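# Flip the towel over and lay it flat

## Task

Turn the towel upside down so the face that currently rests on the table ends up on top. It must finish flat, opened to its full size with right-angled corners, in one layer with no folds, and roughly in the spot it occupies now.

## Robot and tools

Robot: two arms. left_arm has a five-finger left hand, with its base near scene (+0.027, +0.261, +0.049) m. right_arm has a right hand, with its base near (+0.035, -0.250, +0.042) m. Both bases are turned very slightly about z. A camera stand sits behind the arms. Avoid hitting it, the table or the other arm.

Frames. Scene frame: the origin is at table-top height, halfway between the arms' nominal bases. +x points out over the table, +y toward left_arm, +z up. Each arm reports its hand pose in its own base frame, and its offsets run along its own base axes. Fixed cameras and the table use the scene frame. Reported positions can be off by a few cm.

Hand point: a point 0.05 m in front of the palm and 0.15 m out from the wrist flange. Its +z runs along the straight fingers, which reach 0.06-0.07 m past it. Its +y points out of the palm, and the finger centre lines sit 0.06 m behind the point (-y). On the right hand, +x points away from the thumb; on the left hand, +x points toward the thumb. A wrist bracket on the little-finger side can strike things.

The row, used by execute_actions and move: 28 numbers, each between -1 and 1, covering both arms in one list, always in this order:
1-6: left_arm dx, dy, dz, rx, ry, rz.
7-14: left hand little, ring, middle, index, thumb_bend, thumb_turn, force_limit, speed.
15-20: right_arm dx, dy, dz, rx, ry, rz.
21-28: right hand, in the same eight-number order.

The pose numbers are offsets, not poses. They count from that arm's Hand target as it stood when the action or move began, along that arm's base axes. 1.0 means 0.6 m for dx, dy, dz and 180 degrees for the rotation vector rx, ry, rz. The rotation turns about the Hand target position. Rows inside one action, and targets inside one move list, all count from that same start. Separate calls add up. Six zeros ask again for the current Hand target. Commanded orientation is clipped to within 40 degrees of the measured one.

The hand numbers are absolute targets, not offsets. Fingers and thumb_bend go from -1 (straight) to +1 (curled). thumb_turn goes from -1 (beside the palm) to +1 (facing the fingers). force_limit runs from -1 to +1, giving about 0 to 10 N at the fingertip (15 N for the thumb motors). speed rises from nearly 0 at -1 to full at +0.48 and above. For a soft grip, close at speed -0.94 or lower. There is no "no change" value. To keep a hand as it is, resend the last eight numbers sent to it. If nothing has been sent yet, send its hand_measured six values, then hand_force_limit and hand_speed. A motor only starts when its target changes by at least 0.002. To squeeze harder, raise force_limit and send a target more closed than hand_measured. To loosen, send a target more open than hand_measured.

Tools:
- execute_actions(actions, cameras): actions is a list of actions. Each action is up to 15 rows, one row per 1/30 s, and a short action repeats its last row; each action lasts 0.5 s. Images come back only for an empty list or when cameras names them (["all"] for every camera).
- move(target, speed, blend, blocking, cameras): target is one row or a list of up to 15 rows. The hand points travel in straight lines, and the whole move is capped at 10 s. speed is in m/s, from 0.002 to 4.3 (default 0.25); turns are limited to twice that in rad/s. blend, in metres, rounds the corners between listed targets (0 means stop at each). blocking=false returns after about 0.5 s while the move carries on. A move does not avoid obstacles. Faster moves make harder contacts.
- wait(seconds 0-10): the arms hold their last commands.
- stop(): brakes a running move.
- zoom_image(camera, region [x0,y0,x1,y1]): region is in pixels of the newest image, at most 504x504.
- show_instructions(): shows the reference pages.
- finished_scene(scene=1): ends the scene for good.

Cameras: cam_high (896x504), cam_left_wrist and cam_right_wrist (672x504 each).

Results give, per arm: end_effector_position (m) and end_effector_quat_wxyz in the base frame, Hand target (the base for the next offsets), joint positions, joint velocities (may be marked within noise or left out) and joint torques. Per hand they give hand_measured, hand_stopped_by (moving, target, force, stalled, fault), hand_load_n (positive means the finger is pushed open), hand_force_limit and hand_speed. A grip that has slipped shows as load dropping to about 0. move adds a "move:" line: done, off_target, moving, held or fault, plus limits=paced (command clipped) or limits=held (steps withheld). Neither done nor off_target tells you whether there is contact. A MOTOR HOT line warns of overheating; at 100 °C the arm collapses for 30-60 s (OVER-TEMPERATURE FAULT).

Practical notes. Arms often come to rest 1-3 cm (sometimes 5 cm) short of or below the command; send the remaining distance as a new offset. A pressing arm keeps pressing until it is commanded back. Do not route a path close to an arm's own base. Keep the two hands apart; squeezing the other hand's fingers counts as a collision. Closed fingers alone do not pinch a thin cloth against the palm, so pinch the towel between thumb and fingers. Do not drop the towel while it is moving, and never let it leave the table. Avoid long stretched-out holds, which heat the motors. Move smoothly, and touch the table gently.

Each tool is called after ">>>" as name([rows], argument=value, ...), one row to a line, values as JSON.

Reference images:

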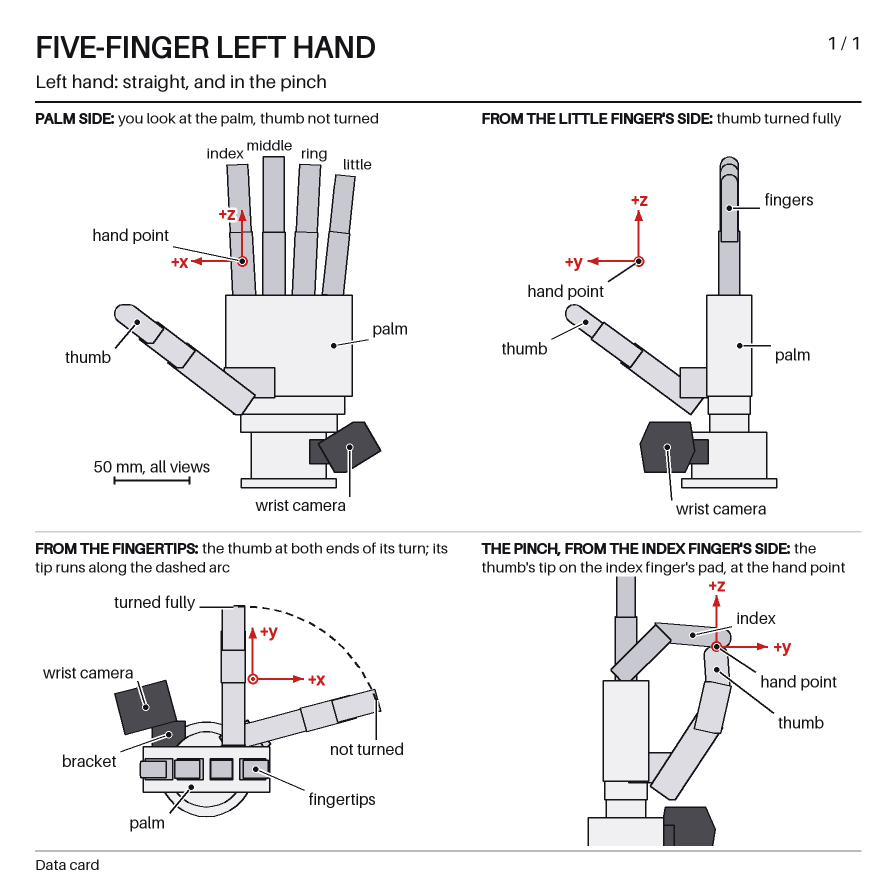

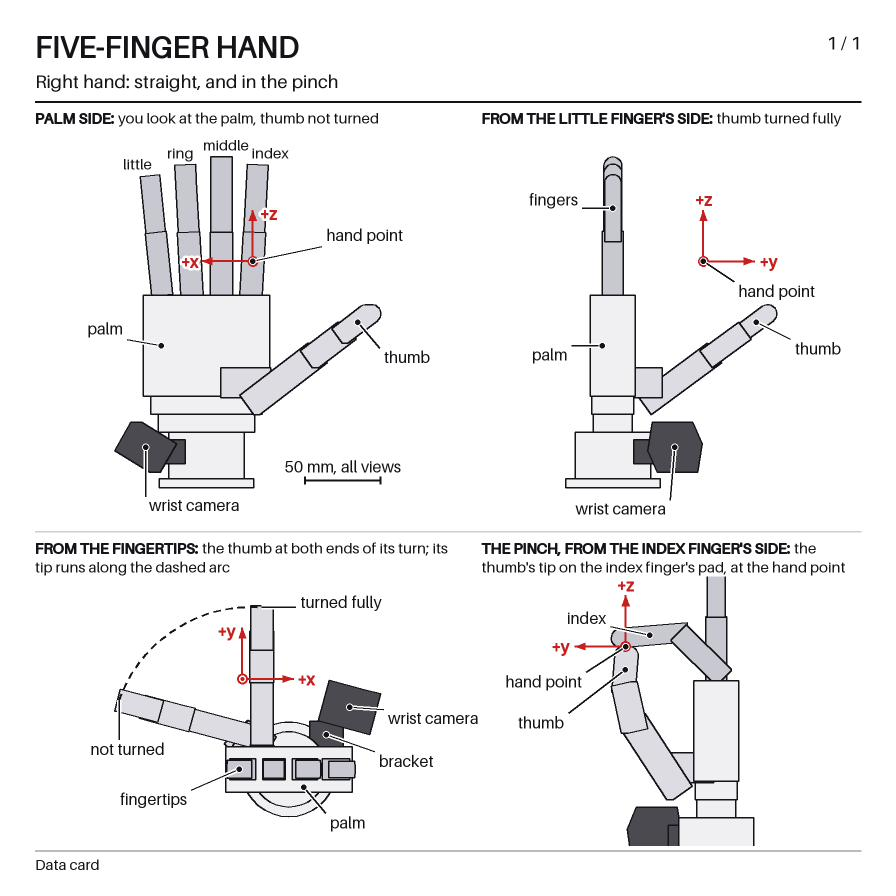

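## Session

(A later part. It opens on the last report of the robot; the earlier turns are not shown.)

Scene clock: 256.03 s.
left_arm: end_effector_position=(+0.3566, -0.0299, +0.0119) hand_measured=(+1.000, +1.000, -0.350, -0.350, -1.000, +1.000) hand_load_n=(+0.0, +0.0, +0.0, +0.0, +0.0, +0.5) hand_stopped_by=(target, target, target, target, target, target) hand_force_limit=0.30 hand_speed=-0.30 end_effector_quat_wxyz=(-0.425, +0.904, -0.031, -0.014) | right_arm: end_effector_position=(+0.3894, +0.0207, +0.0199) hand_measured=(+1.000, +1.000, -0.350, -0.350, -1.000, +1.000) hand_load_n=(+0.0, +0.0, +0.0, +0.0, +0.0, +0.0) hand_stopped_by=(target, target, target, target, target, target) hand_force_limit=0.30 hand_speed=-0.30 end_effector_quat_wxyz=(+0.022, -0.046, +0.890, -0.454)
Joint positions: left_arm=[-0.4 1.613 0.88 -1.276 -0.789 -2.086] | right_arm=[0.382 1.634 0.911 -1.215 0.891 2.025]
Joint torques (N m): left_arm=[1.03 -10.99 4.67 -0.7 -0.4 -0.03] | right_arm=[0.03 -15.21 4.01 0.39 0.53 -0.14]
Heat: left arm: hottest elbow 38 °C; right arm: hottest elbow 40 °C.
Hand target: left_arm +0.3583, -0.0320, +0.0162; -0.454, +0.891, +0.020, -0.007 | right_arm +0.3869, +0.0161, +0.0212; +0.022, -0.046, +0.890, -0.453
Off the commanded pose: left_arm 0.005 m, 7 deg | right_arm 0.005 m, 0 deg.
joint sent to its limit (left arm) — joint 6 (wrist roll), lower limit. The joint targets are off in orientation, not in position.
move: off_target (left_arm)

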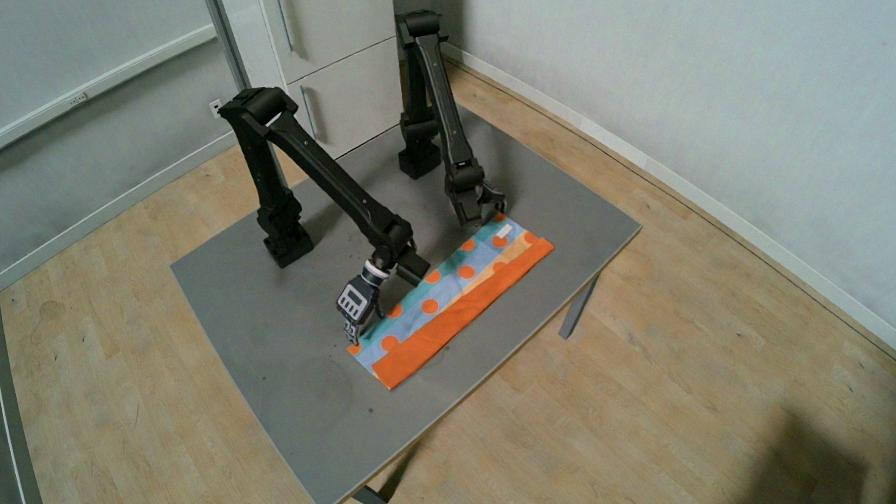

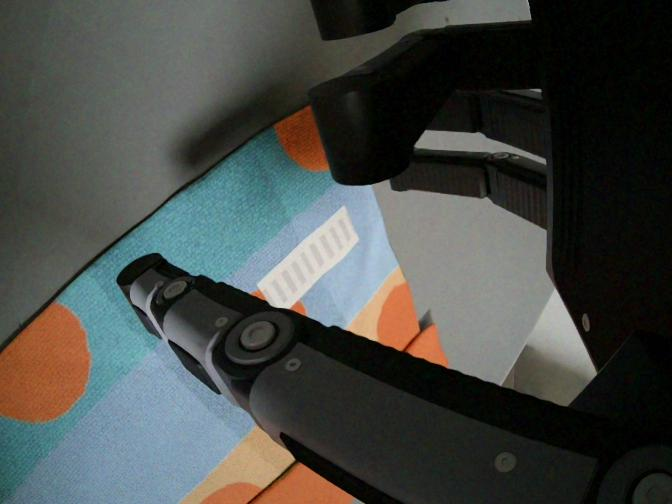

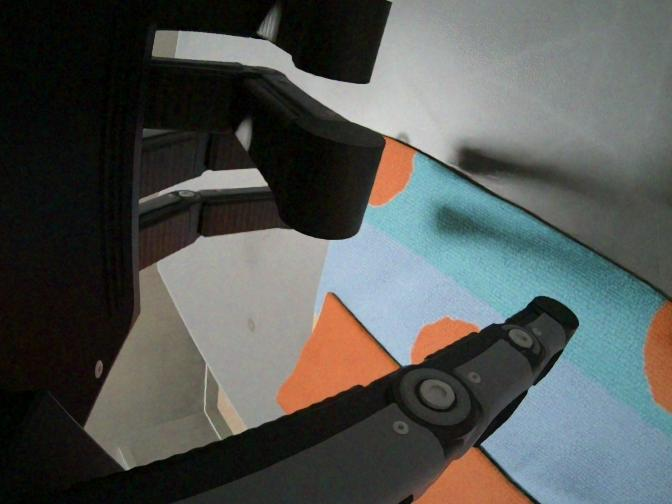

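>>> move(target=[-0.006,0.017,-0.085,0,0,0,1,1,-0.35,-0.35,-1,1,0.3,-0.3,-0.003,-0.003,-0.075,0,0,0,1,1,-0.35,-0.35,-1,1,0.3,-0.3], speed=0.07, cameras=["all"])

>>> zoom_image(camera="cam_high", region=[440, 150, 600, 270])

>>> zoom_image(camera="cam_high", region=[310, 280, 470, 400])

Scene clock: 259.77 s.
left_arm: end_effector_position=(+0.3587, -0.0258, -0.0219) hand_measured=(+1.000, +1.000, -0.350, -0.350, -1.000, +1.000) hand_load_n=(+0.0, +0.0, +0.5, +0.0, +0.0, +0.0) hand_stopped_by=(target, target, target, target, target, target) hand_force_limit=0.30 hand_speed=-0.30 end_effector_quat_wxyz=(-0.426, +0.904, -0.023, +0.005) | right_arm: end_effector_position=(+0.3917, +0.0203, -0.0115) hand_measured=(+1.000, +1.000, -0.350, -0.350, -1.000, +1.000) hand_load_n=(+0.0, +0.0, +0.0, +0.0, +0.5, +0.0) hand_stopped_by=(target, target, target, target, target, target) hand_force_limit=0.30 hand_speed=-0.30 end_effector_quat_wxyz=(+0.037, -0.041, +0.891, -0.452)
Joint positions: left_arm=[-0.394 1.667 0.827 -1.132 -0.807 -2.086] | right_arm=[0.381 1.685 0.869 -1.086 0.898 2.021]
Joint torques (N m): left_arm=[1.96 -7.65 3.62 -0.03 -0.26 -0.03] | right_arm=[-0.79 -11.93 3.49 0.62 0.3 -0.17]
Heat: left arm: hottest elbow 38 °C; right arm: hottest elbow 40 °C.
Hand target: left_arm +0.3547, -0.0218, -0.0348; -0.454, +0.891, +0.020, -0.007 | right_arm +0.3851, +0.0143, -0.0238; +0.022, -0.046, +0.890, -0.453
Off the commanded pose: left_arm 0.014 m, 6 deg | right_arm 0.015 m, 2 deg.
joint sent to its limit (left arm) — joint 6 (wrist roll), lower limit. The joint targets are off in orientation, not in position.
move: off_target (left_arm, right_arm)

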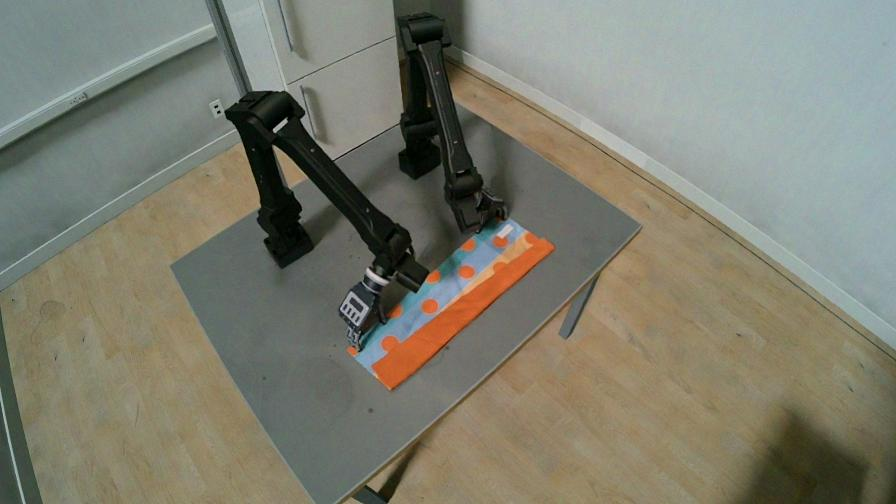

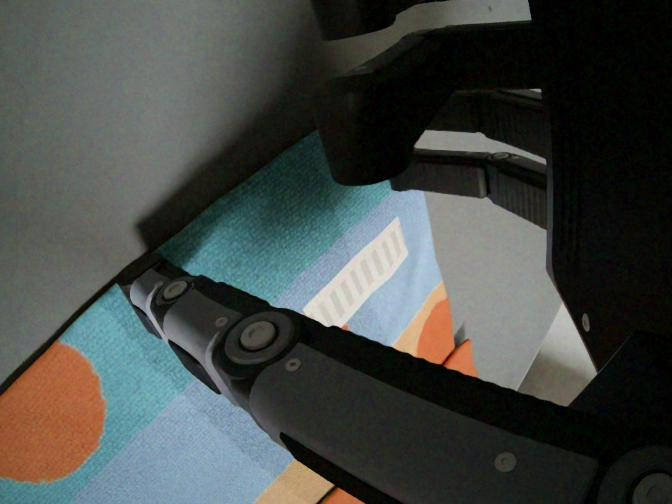

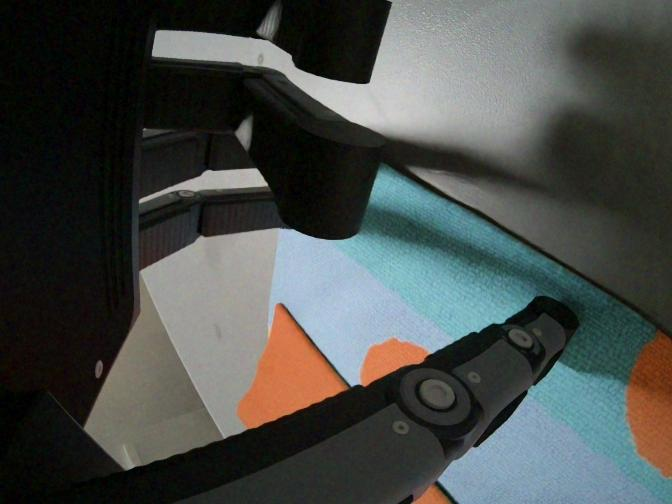

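Scaled by 3.150 from the camera's 896x504 image, which has a finer 1280x720 frame.

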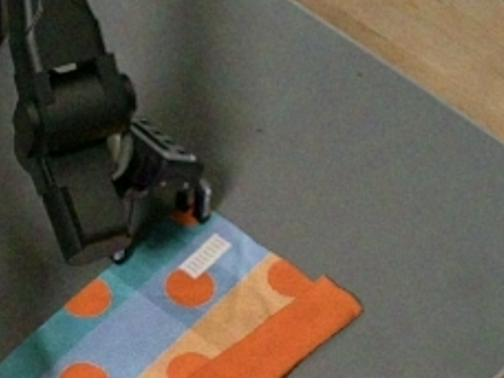

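Scaled by 3.150 from the camera's 896x504 image, which has a finer 1280x720 frame.

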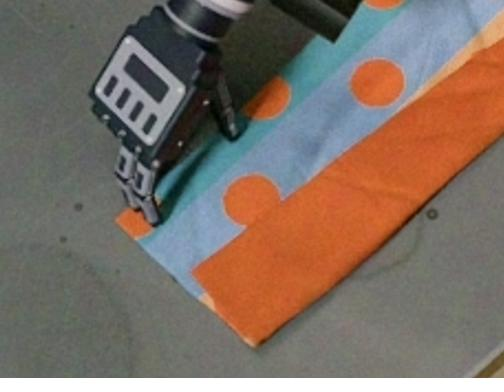

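>>> move([
  [0.01,0,0.05,0,0,0,1,1,-0.35,-0.35,-1,1,0.3,-0.3,0,0,0,0,0,0,1,1,-0.35,-0.35,-1,1,0.3,-0.3],
  [0.03,-0.003,0.05,0,0,0,1,1,-0.35,-0.35,-1,1,0.3,-0.3,0,0,0,0,0,0,1,1,-0.35,-0.35,-1,1,0.3,-0.3],
  [0.03,-0.003,0,0,0,0,1,1,-0.35,-0.35,-1,1,0.3,-0.3,0,0,0,0,0,0,1,1,-0.35,-0.35,-1,1,0.3,-0.3],
], speed=0.08, blend=[0.005,0.005,0], cameras=["cam_left_wrist","cam_high"])

>>> zoom_image(camera="cam_high", region=[440, 150, 600, 270])

Scene clock: 261.80 s.
left_arm: end_effector_position=(+0.3591, -0.0190, -0.0244) hand_measured=(+1.000, +1.000, -0.350, -0.350, -1.000, +1.000) hand_load_n=(+0.0, +0.0, +0.5, +0.0, +0.0, +0.0) hand_stopped_by=(target, target, target, target, target, target) hand_force_limit=0.30 hand_speed=-0.30 end_effector_quat_wxyz=(-0.437, +0.899, -0.026, -0.010) | right_arm: end_effector_position=(+0.3918, +0.0203, -0.0115) hand_measured=(+1.000, +1.000, -0.350, -0.350, -1.000, +1.000) hand_load_n=(+0.0, +0.0, +0.0, +0.0, +0.0, +0.0) hand_stopped_by=(target, target, target, target, target, target) hand_force_limit=0.30 hand_speed=-0.30 end_effector_quat_wxyz=(+0.037, -0.041, +0.891, -0.452)
Joint positions: left_arm=[-0.382 1.693 0.843 -1.156 -0.82 -2.086] | right_arm=[0.381 1.685 0.869 -1.086 0.898 2.02]
Joint torques (N m): left_arm=[1.85 -7 6.06 0.38 -0.05 -0.03] | right_arm=[-0.15 -11.93 3.58 0.47 0.31 -0.18]
Heat: left arm: hottest elbow 38 °C; right arm: hottest elbow 40 °C.
Hand target: left_arm +0.3727, -0.0237, -0.0348; -0.454, +0.891, +0.019, -0.007 | right_arm +0.3850, +0.0143, -0.0238; +0.021, -0.046, +0.890, -0.453
Off the commanded pose: left_arm 0.018 m, 6 deg | right_arm 0.015 m, 2 deg.
joint sent to its limit (left arm) — joint 6 (wrist roll), lower limit. The joint targets are off in orientation, not in position.
move: off_target (left_arm, right_arm)
Images, in order (width x height): cam_high 896x504, cam_left_wrist 672x504.

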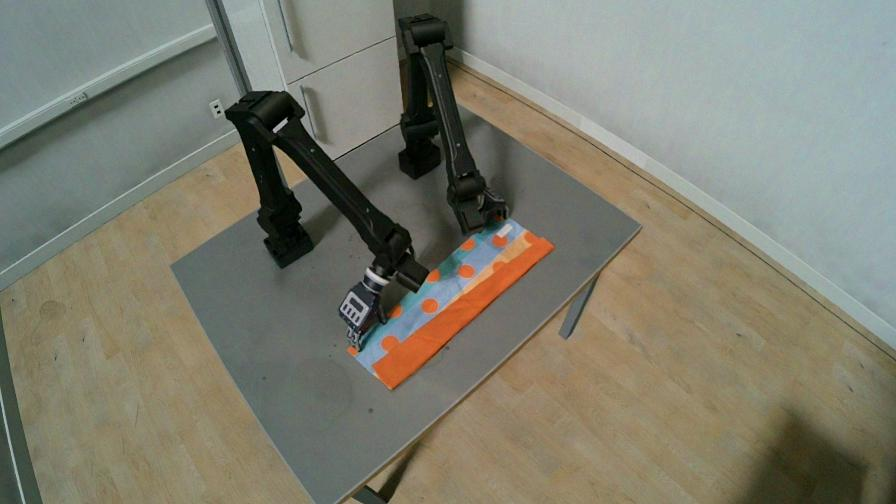

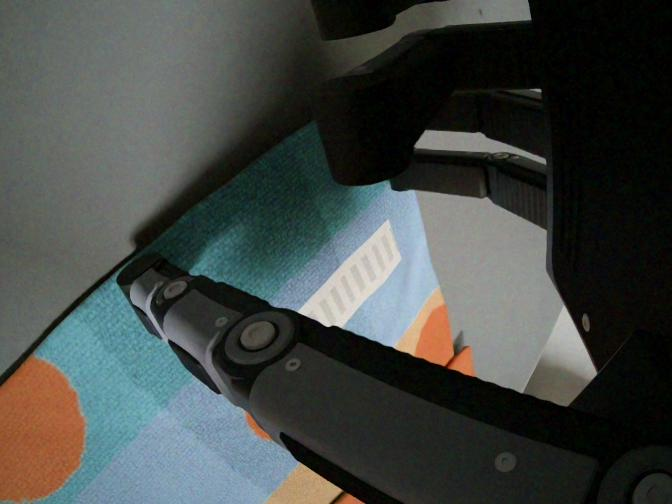

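Scaled by 3.150 from the camera's 896x504 image, which has a finer 1280x720 frame.

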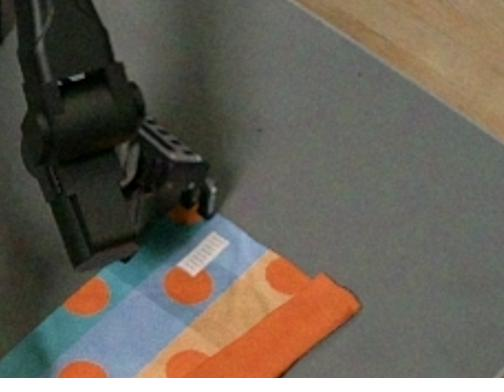

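>>> move([
  [0.005,-0.01,0.055,0,0,0,1,1,-0.35,-0.35,-1,1,0.3,-0.3,0,0,0,0,0,0,1,1,-0.35,-0.35,-1,1,0.3,-0.3],
  [0.0,-0.012,0.055,0,0,0,1,1,-0.35,-0.35,-1,1,0.3,-0.3,0,0,0,0,0,0,1,1,-0.35,-0.35,-1,1,0.3,-0.3],
  [0.0,-0.012,0,0,0,0,1,1,-0.35,-0.35,-1,1,0.3,-0.3,0,0,0,0,0,0,1,1,-0.35,-0.35,-1,1,0.3,-0.3],
], speed=0.08, blend=[0.003,0.003,0], cameras=["cam_left_wrist","cam_high"])

>>> zoom_image(camera="cam_high", region=[440, 150, 600, 270])

Scene clock: 263.63 s.
left_arm: end_effector_position=(+0.3640, -0.0229, -0.0235) hand_measured=(+1.000, +1.000, -0.350, -0.350, -1.000, +1.000) hand_load_n=(+0.0, +0.0, +1.0, +0.0, +0.0, +0.0) hand_stopped_by=(target, target, target, target, target, target) hand_force_limit=0.30 hand_speed=-0.30 end_effector_quat_wxyz=(-0.431, +0.902, -0.023, -0.009) | right_arm: end_effector_position=(+0.3918, +0.0203, -0.0115) hand_measured=(+1.000, +1.000, -0.350, -0.350, -1.000, +1.000) hand_load_n=(+0.0, +0.0, +0.5, +0.0, +0.0, +0.0) hand_stopped_by=(target, target, target, target, target, target) hand_force_limit=0.30 hand_speed=-0.30 end_effector_quat_wxyz=(+0.037, -0.041, +0.891, -0.452)
Joint positions: left_arm=[-0.382 1.697 0.858 -1.159 -0.809 -2.086] | right_arm=[0.381 1.685 0.869 -1.086 0.898 2.02]
Joint torques (N m): left_arm=[0.67 -7.47 5.46 0.27 -0.07 -0.03] | right_arm=[0.38 -11.99 3.63 0.64 0.36 -0.17]
Heat: left arm: hottest elbow 38 °C; right arm: hottest shoulder 39 °C.
Hand target: left_arm +0.3726, -0.0308, -0.0349; -0.454, +0.891, +0.019, -0.008 | right_arm +0.3850, +0.0143, -0.0238; +0.021, -0.046, +0.890, -0.453
Off the commanded pose: left_arm 0.016 m, 6 deg | right_arm 0.015 m, 2 deg.
joint sent to its limit (left arm) — joint 6 (wrist roll), lower limit. The joint targets are off in orientation, not in position.
move: off_target (left_arm, right_arm); blend cut to 0.0016 m at target 1, 0.0016 m at target 2
Images, in order (width x height): cam_high 896x504, cam_left_wrist 672x504.

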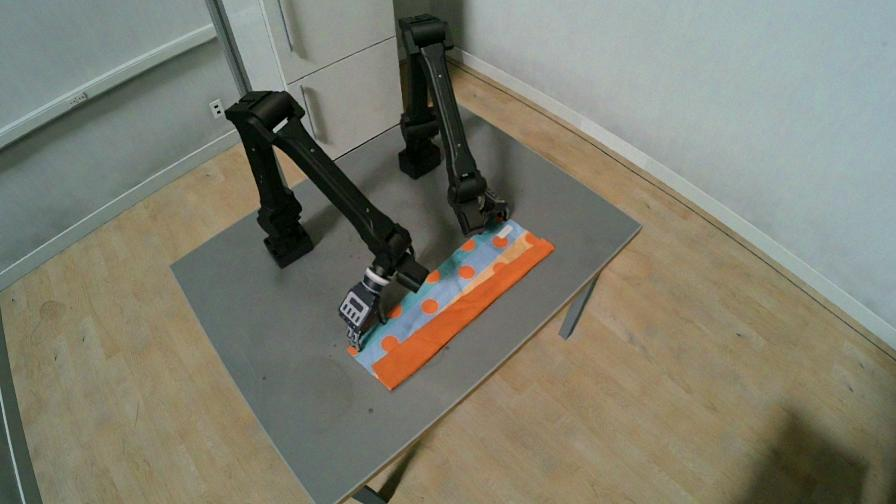

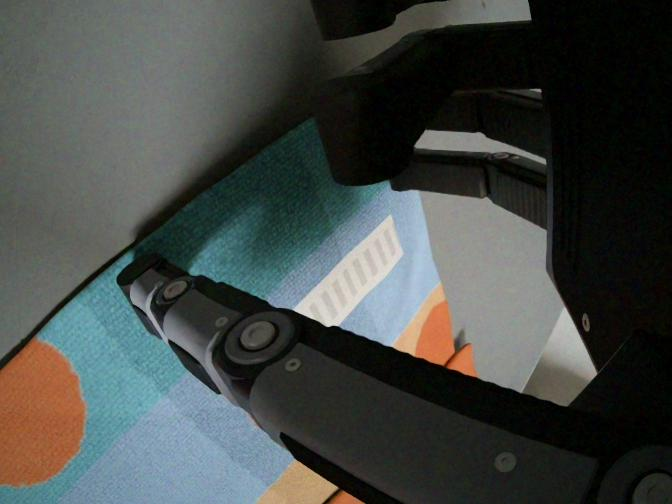

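Scaled by 3.150 from the camera's 896x504 image, which has a finer 1280x720 frame.

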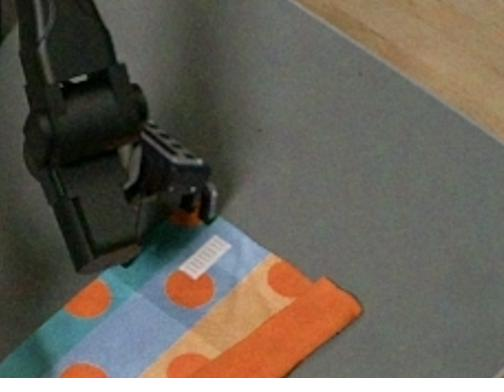

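>>> move([
  [0.003,-0.018,0.07,0,0,0,1,1,-0.35,-0.35,-1,1,0.3,-0.3,0,0,0,0,0,0,1,1,-0.35,-0.35,-1,1,0.3,-0.3],
  [0.003,-0.018,0,0,0,0,1,1,-0.35,-0.35,-1,1,0.3,-0.3,0,0,0,0,0,0,1,1,-0.35,-0.35,-1,1,0.3,-0.3],
], speed=0.08, cameras=["cam_left_wrist","cam_high"])

>>> zoom_image(camera="cam_high", region=[440, 150, 600, 270])

Scene clock: 266.23 s.
left_arm: end_effector_position=(+0.3690, -0.0342, -0.0228) hand_measured=(+1.000, +1.000, -0.350, -0.350, -1.000, +1.000) hand_load_n=(+0.0, +0.0, +1.0, +0.0, +0.0, +0.0) hand_stopped_by=(target, target, target, target, target, target) hand_force_limit=0.30 hand_speed=-0.30 end_effector_quat_wxyz=(-0.424, +0.905, -0.029, -0.006) | right_arm: end_effector_position=(+0.3918, +0.0203, -0.0115) hand_measured=(+1.000, +1.000, -0.350, -0.350, -1.000, +1.000) hand_load_n=(+0.0, +0.0, +0.0, +0.0, -0.5, +0.0) hand_stopped_by=(target, target, target, target, target, target) hand_force_limit=0.30 hand_speed=-0.30 end_effector_quat_wxyz=(+0.037, -0.041, +0.891, -0.452)
Joint positions: left_arm=[-0.399 1.705 0.879 -1.168 -0.794 -2.086] | right_arm=[0.381 1.685 0.869 -1.086 0.898 2.02]
Joint torques (N m): left_arm=[0.56 -7.77 5.09 0.29 -0.1 -0.03] | right_arm=[-0.38 -12.04 3.59 0.57 0.33 -0.18]
Heat: left arm: hottest elbow 38 °C; right arm: hottest shoulder 39 °C.
Hand target: left_arm +0.3744, -0.0416, -0.0349; -0.454, +0.891, +0.019, -0.008 | right_arm +0.3850, +0.0143, -0.0238; +0.021, -0.046, +0.890, -0.453
Off the commanded pose: left_arm 0.015 m, 7 deg | right_arm 0.015 m, 2 deg.
joint sent to its limit (left arm) — joint 6 (wrist roll), lower limit. The joint targets are off in orientation, not in position.
move: off_target (left_arm, right_arm)
Images, in order (width x height): cam_high 896x504, cam_left_wrist 672x504.

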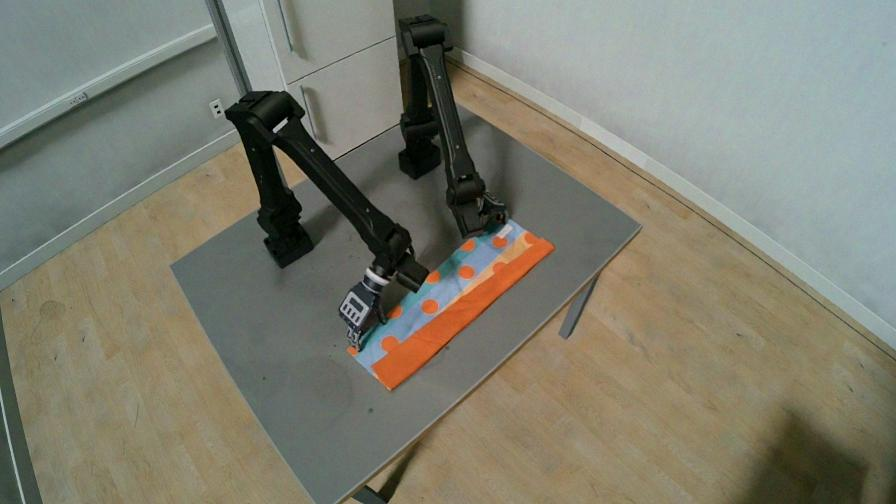

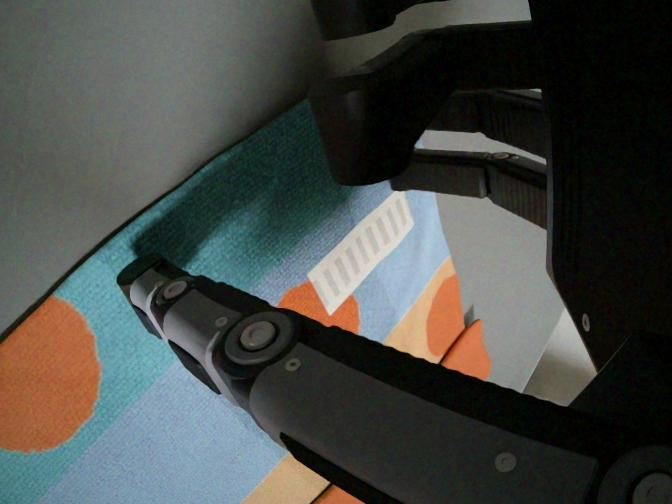

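Scaled by 3.150 from the camera's 896x504 image, which has a finer 1280x720 frame.

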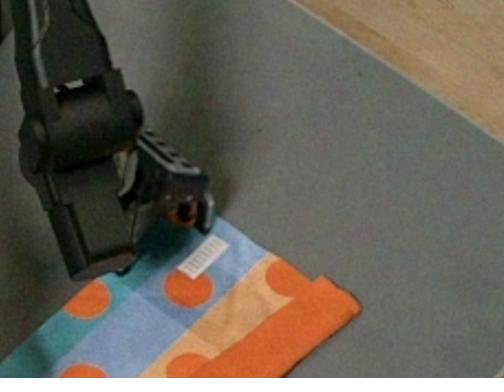

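>>> execute_actions([
  [[0,0,-0.02,0,0,0,1,1,0.1,0.1,-0.3,1,0.3,-0.5,0,0,-0.02,0,0,0,1,1,0.1,0.1,-0.3,1,0.3,-0.5]],
  [[0,0,-0.02,0,0,0,1,1,0.5,0.5,0.3,1,0.3,-0.5,0,0,-0.02,0,0,0,1,1,0.5,0.5,0.3,1,0.3,-0.5]],
  [[0,0,0,0,0,0,1,1,0.5,0.5,0.3,1,0.3,-0.5,0,0,0,0,0,0,1,1,0.5,0.5,0.3,1,0.3,-0.5]],
], cameras=["all"])

Scene clock: 268.20 s.
left_arm: end_effector_position=(+0.3789, -0.0406, -0.0340) hand_measured=(+1.000, +1.000, +0.416, +0.500, -0.512, +1.000) hand_load_n=(+0.0, +0.5, +11.0, +3.5, +12.5, -3.0) hand_stopped_by=(target, target, force, target, force, target) hand_force_limit=0.30 hand_speed=-0.50 end_effector_quat_wxyz=(-0.421, +0.907, -0.026, +0.011) | right_arm: end_effector_position=(+0.4005, +0.0187, -0.0198) hand_measured=(+1.000, +1.000, +0.458, +0.500, -0.514, +1.000) hand_load_n=(+0.0, +0.0, +9.5, +0.0, +10.0, +0.5) hand_stopped_by=(target, target, force, target, force, target) hand_force_limit=0.30 hand_speed=-0.50 end_effector_quat_wxyz=(+0.050, -0.030, +0.891, -0.450)
Joint positions: left_arm=[-0.408 1.732 0.879 -1.106 -0.8 -2.086] | right_arm=[0.372 1.706 0.865 -1.028 0.905 2.02]
Joint torques (N m): left_arm=[1.14 -6.18 3.96 0.49 0.05 -0.03] | right_arm=[0.56 -9.64 2.67 0.96 0.03 -0.15]
Heat: left arm: hottest elbow 38 °C; right arm: hottest shoulder 39 °C.
Hand target: left_arm +0.3745, -0.0416, -0.0588; -0.454, +0.891, +0.020, -0.007 | right_arm +0.3852, +0.0144, -0.0477; +0.022, -0.046, +0.890, -0.453
Off the commanded pose: left_arm 0.025 m, 7 deg | right_arm 0.032 m, 4 deg.
joint sent to its limit (left arm) — joint 6 (wrist roll), lower limit. The joint targets are off in orientation, not in position.

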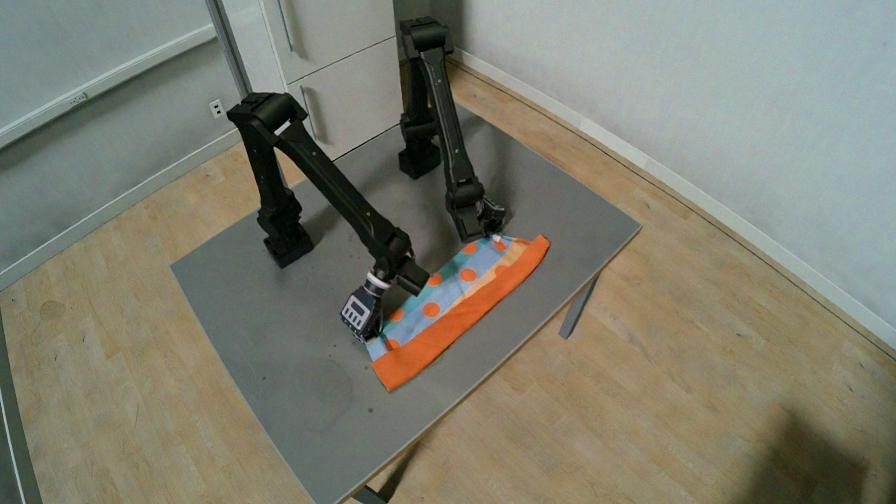

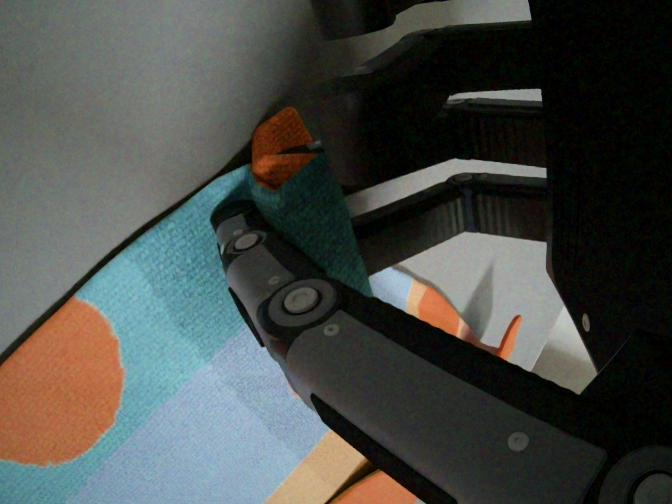

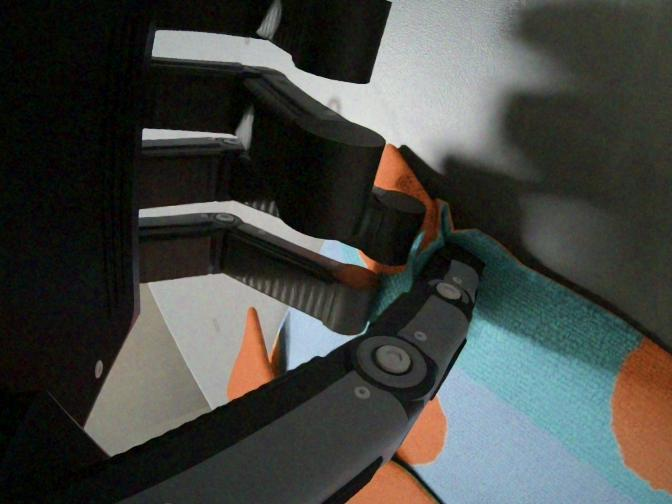

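>>> move([
  [0.03,0.015,0.20,0,0,0,1,1,0.5,0.5,0.3,1,0.3,-0.5,0.03,-0.015,0.19,0,0,0,1,1,0.5,0.5,0.3,1,0.3,-0.5],
  [0.11,0.035,0.54,0,0,0,1,1,0.5,0.5,0.3,1,0.3,-0.5,0.11,-0.035,0.53,0,0,0,1,1,0.5,0.5,0.3,1,0.3,-0.5],
], speed=0.2, blend=[0.03, 0], cameras=["all"])

Scene clock: 271.47 s.
left_arm: end_effector_position=(+0.4295, -0.0240, +0.2405) hand_measured=(+1.000, +1.000, +0.416, +0.500, -0.512, +1.000) hand_load_n=(+0.0, +0.0, +8.5, +1.5, +13.5, +1.0) hand_stopped_by=(target, target, force, target, force, target) hand_force_limit=0.30 hand_speed=-0.50 end_effector_quat_wxyz=(-0.417, +0.907, -0.030, +0.055) | right_arm: end_effector_position=(+0.4398, -0.0020, +0.2464) hand_measured=(+1.000, +1.000, +0.458, +0.500, -0.514, +1.000) hand_load_n=(+0.0, +0.0, +8.0, +0.0, +10.5, +2.5) hand_stopped_by=(target, target, force, target, force, target) hand_force_limit=0.30 hand_speed=-0.50 end_effector_quat_wxyz=(+0.021, -0.067, +0.891, -0.449)
Joint positions: left_arm=[-0.328 1.414 1.327 -1.673 -0.853 -1.918] | right_arm=[0.28 1.459 1.377 -1.698 0.917 1.803]
Joint torques (N m): left_arm=[2.32 -9.93 11.22 -1.14 -0.94 0.09] | right_arm=[-0.5 -14.62 10.88 -0.1 0.68 -0.12]
Heat: left arm: hottest elbow 38 °C; right arm: hottest shoulder 39 °C.
Hand target: left_arm +0.4405, -0.0206, +0.2652; -0.454, +0.891, +0.019, -0.008 | right_arm +0.4511, -0.0067, +0.2703; +0.022, -0.046, +0.890, -0.453
Off the commanded pose: left_arm 0.027 m, 10 deg | right_arm 0.027 m, 2 deg.
joint sent to its limit (left arm) — joint 4 (wrist pitch), lower limit. The joint targets are off in orientation, not in position.
joint sent to its limit (right arm) — joint 4 (wrist pitch), lower limit. The joint targets still meet the commanded pose.
move: off_target (left_arm, right_arm)

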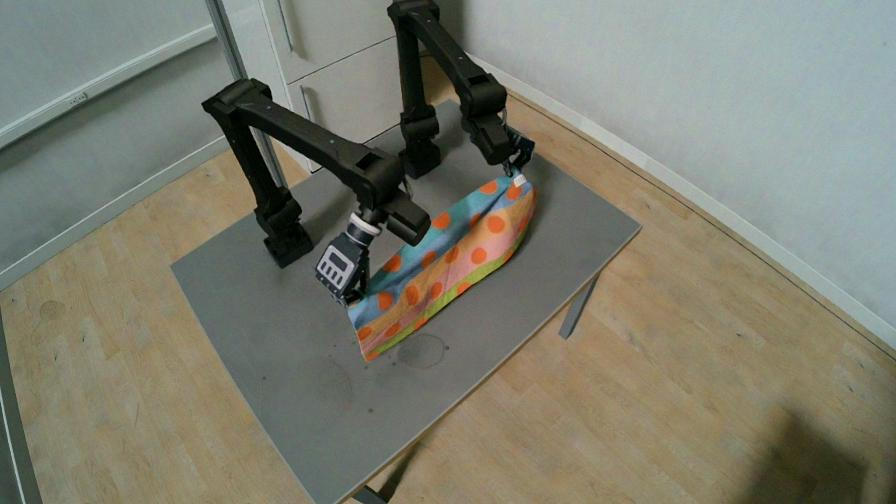

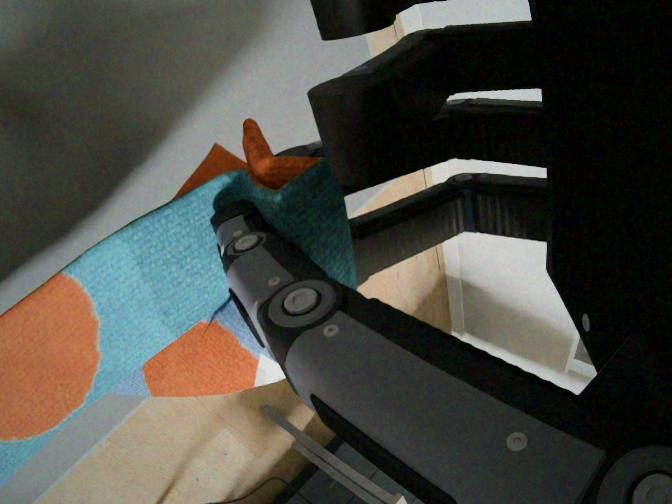

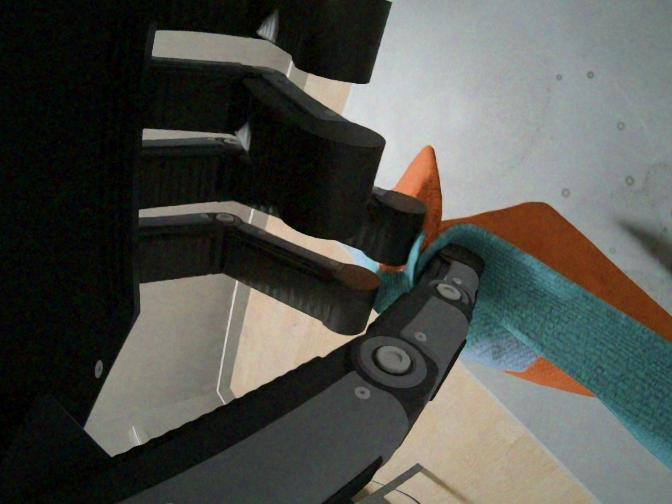

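>>> zoom_image(camera="cam_high", region=[320, 130, 580, 390])

Scaled by 1.938 from the camera's 896x504 image, which has a finer 1280x720 frame.

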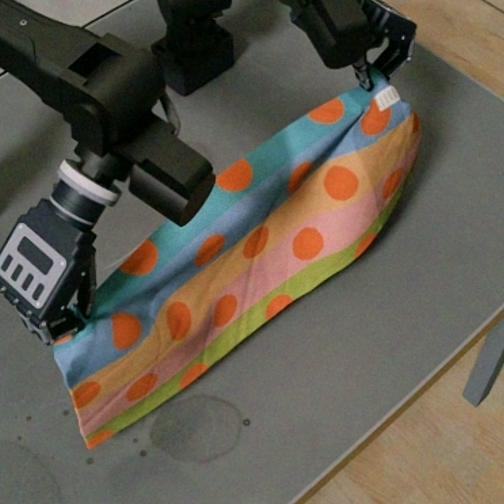

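>>> move(target=[0.14,0.055,-0.02,0,0,0,1,1,0.5,0.5,0.3,1,0.3,-0.5,0.205,0.07,-0.01,0,0,0,1,1,0.5,0.5,0.3,1,0.3,-0.5], speed=0.15, cameras=["cam_high"])

Scene clock: 274.53 s.
left_arm: end_effector_position=(+0.5109, +0.0063, +0.2327) hand_measured=(+1.000, +1.000, +0.416, +0.500, -0.512, +1.000) hand_load_n=(+0.0, +0.0, +8.5, +2.0, +14.0, +1.0) hand_stopped_by=(target, target, force, target, force, target) hand_force_limit=0.30 hand_speed=-0.50 end_effector_quat_wxyz=(-0.437, +0.899, -0.012, +0.026) | right_arm: end_effector_position=(+0.5598, +0.0335, +0.2486) hand_measured=(+1.000, +1.000, +0.458, +0.500, -0.514, +1.000) hand_load_n=(+0.0, +0.0, +8.0, +0.0, +10.5, +2.5) hand_stopped_by=(target, target, force, target, force, target) hand_force_limit=0.30 hand_speed=-0.50 end_effector_quat_wxyz=(+0.043, -0.067, +0.893, -0.444)
Joint positions: left_arm=[-0.225 1.637 1.551 -1.675 -0.892 -1.859] | right_arm=[0.28 1.752 1.74 -1.701 0.916 1.771]
Joint torques (N m): left_arm=[2.43 -12.45 11.48 -1.07 -0.98 0.09] | right_arm=[0.15 -17.73 11.38 0.1 0.7 -0.12]
Heat: left arm: hottest elbow 39 °C; right arm: hottest elbow 40 °C.
Hand target: left_arm +0.5246, +0.0124, +0.2532; -0.454, +0.891, +0.020, -0.007 | right_arm +0.5741, +0.0353, +0.2642; +0.021, -0.046, +0.890, -0.453
Off the commanded pose: left_arm 0.025 m, 6 deg | right_arm 0.021 m, 4 deg.
joint sent to its limit (left arm) — joint 4 (wrist pitch), lower limit. The joint targets are off in orientation, not in position.
joint sent to its limit (right arm) — joint 4 (wrist pitch), lower limit. The joint targets are off in orientation, not in position.
move: off_target (left_arm, right_arm)
Images, in order (width x height): cam_high 896x504.

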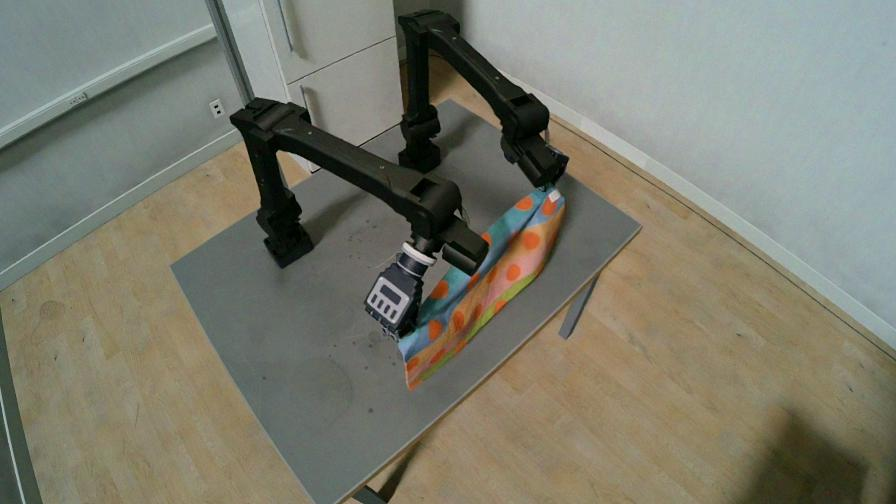

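>>> move([
  [-0.039,-0.012,-0.0995,0,0,0,1,1,0.5,0.5,0.3,1,0.3,-0.5,-0.040,-0.006,-0.095,0,0,0,1,1,0.5,0.5,0.3,1,0.3,-0.5],
  [-0.1885,-0.0287,-0.158,0,0,0,1,1,0.5,0.5,0.3,1,0.3,-0.5,-0.188,-0.032,-0.154,0,0,0,1,1,0.5,0.5,0.3,1,0.3,-0.5],
  [-0.296,-0.0407,-0.241,0,0,0,1,1,0.5,0.5,0.3,1,0.3,-0.5,-0.295,-0.0505,-0.237,0,0,0,1,1,0.5,0.5,0.3,1,0.3,-0.5],
  [-0.354,-0.047,-0.3245,0,0,0,1,1,0.5,0.5,0.3,1,0.3,-0.5,-0.352,-0.061,-0.320,0,0,0,1,1,0.5,0.5,0.3,1,0.3,-0.5],
], speed=[0.1,0.08,0.08,0.08], blend=[0.015,0.02,0.02,0], cameras=["all"])

Scene clock: 279.53 s.
left_arm: end_effector_position=(+0.3121, -0.0145, +0.0553) hand_measured=(+1.000, +1.000, +0.416, +0.500, -0.512, +1.000) hand_load_n=(+0.0, +0.0, +8.5, +1.5, +14.0, +1.5) hand_stopped_by=(target, target, force, target, force, target) hand_force_limit=0.30 hand_speed=-0.50 end_effector_quat_wxyz=(-0.418, +0.907, -0.033, -0.016) | right_arm: end_effector_position=(+0.3642, -0.0009, +0.0704) hand_measured=(+1.000, +1.000, +0.458, +0.500, -0.514, +1.000) hand_load_n=(+0.0, +0.0, +8.0, +0.0, +10.5, +2.5) hand_stopped_by=(target, target, force, target, force, target) hand_force_limit=0.30 hand_speed=-0.50 end_effector_quat_wxyz=(+0.012, -0.053, +0.890, -0.453)
Joint positions: left_arm=[-0.401 1.412 0.8 -1.39 -0.775 -2.078] | right_arm=[0.346 1.47 0.887 -1.327 0.895 1.961]
Joint torques (N m): left_arm=[0.73 -8.59 5.09 -0.8 -0.57 -0.11] | right_arm=[1.55 -13.45 4.57 0.47 0.65 0.08]
Heat: left arm: hottest elbow 39 °C; right arm: hottest elbow 40 °C.
Hand target: left_arm +0.3121, -0.0158, +0.0586; -0.454, +0.891, +0.019, -0.007 | right_arm +0.3630, -0.0012, +0.0723; +0.022, -0.046, +0.890, -0.453
Off the commanded pose: left_arm 0.003 m, 8 deg | right_arm 0.002 m, 1 deg.
joint sent to its limit (left arm) — joint 6 (wrist roll), lower limit. The joint targets are off in orientation, not in position.
move: off_target (left_arm)

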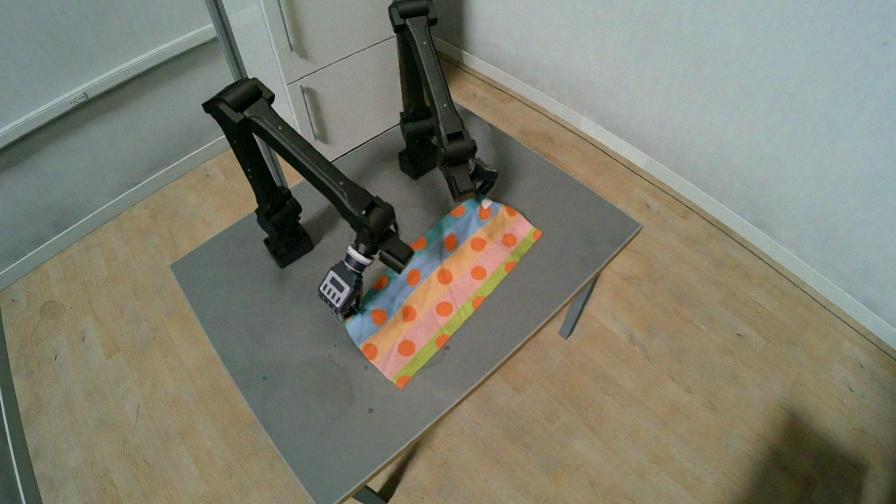

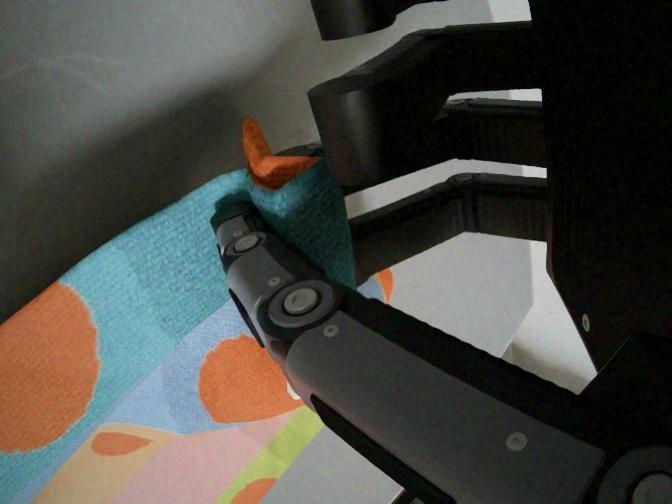

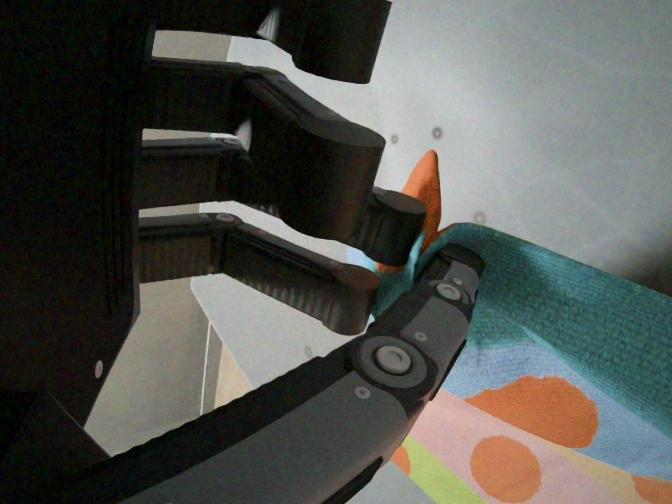

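>>> move([
  [-0.042,-0.005,-0.067,0,0,0,1,1,0.5,0.5,0.3,1,0.3,-0.5,-0.041,-0.007,-0.067,0,0,0,1,1,0.5,0.5,0.3,1,0.3,-0.5],
  [-0.066,-0.0075,-0.1085,0,0,0,1,1,0.5,0.5,0.3,1,0.3,-0.5,-0.066,-0.011,-0.109,0,0,0,1,1,0.5,0.5,0.3,1,0.3,-0.5],
  [-0.083,-0.009,-0.1085,0,0,0,1,1,0.5,0.5,0.3,1,0.3,-0.5,-0.082,-0.014,-0.109,0,0,0,1,1,0.5,0.5,0.3,1,0.3,-0.5],
], speed=0.07, blend=[0.01,0.005,0], cameras=["all"])

Scene clock: 282.40 s.
left_arm: end_effector_position=(+0.2637, -0.0201, -0.0060) hand_measured=(+1.000, +1.000, +0.416, +0.500, -0.512, +1.000) hand_load_n=(+0.0, +0.0, +8.5, +1.5, +14.0, +1.5) hand_stopped_by=(target, target, force, target, force, target) hand_force_limit=0.30 hand_speed=-0.50 end_effector_quat_wxyz=(-0.395, +0.917, -0.051, -0.015) | right_arm: end_effector_position=(+0.3168, -0.0091, +0.0102) hand_measured=(+1.000, +1.000, +0.458, +0.500, -0.514, +1.000) hand_load_n=(-0.5, +0.0, +8.0, +0.0, +10.5, +2.0) hand_stopped_by=(target, target, force, target, force, target) hand_force_limit=0.30 hand_speed=-0.50 end_effector_quat_wxyz=(+0.020, -0.049, +0.891, -0.451)
Joint positions: left_arm=[-0.459 1.413 0.61 -1.191 -0.717 -2.079] | right_arm=[0.376 1.471 0.683 -1.139 0.886 2.008]
Joint torques (N m): left_arm=[0.67 -6.24 4.14 -0.87 -0.51 -0.1] | right_arm=[1.44 -9.88 3.77 0.23 0.58 0.1]
Heat: left arm: hottest elbow 38 °C; right arm: hottest elbow 40 °C.
Hand target: left_arm +0.2622, -0.0211, -0.0066; -0.454, +0.891, +0.020, -0.008 | right_arm +0.3137, -0.0096, +0.0068; +0.022, -0.046, +0.890, -0.453
Off the commanded pose: left_arm 0.002 m, 11 deg | right_arm 0.005 m, 0 deg.
joint sent to its limit (left arm) — joint 6 (wrist roll), lower limit. The joint targets are off in orientation, not in position.
move: off_target (left_arm)

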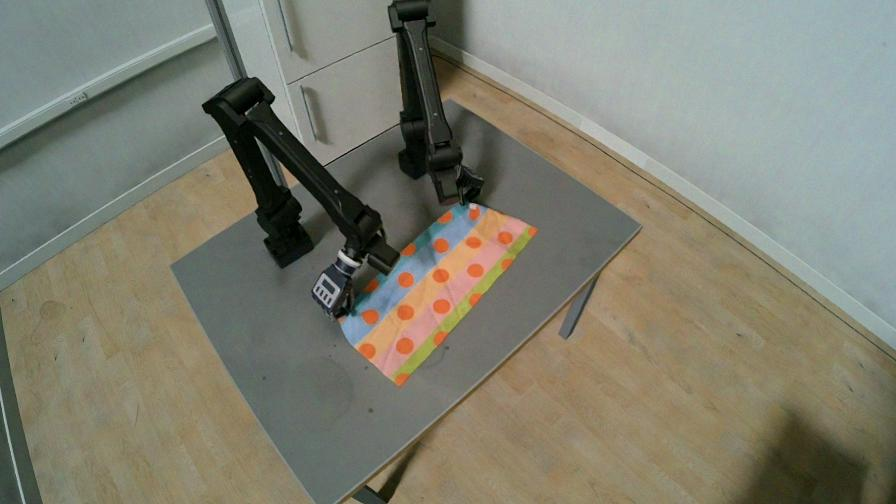

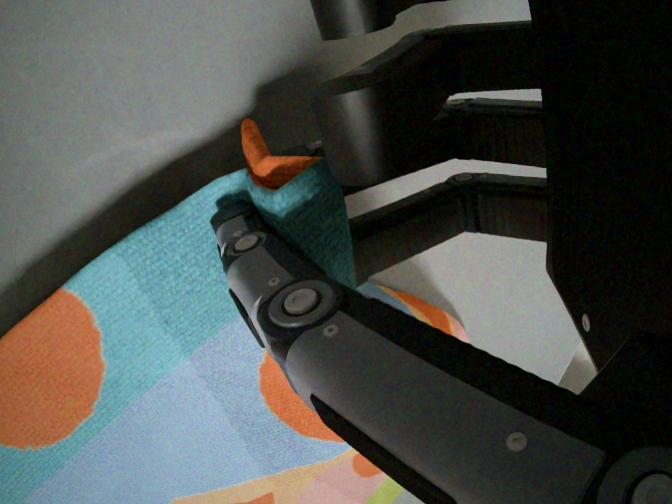

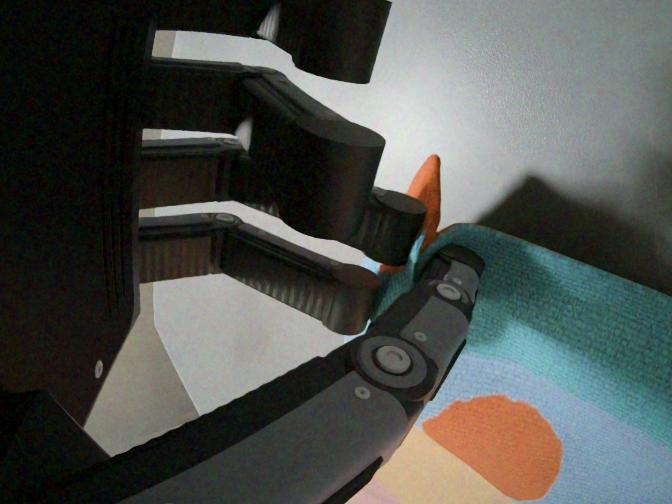

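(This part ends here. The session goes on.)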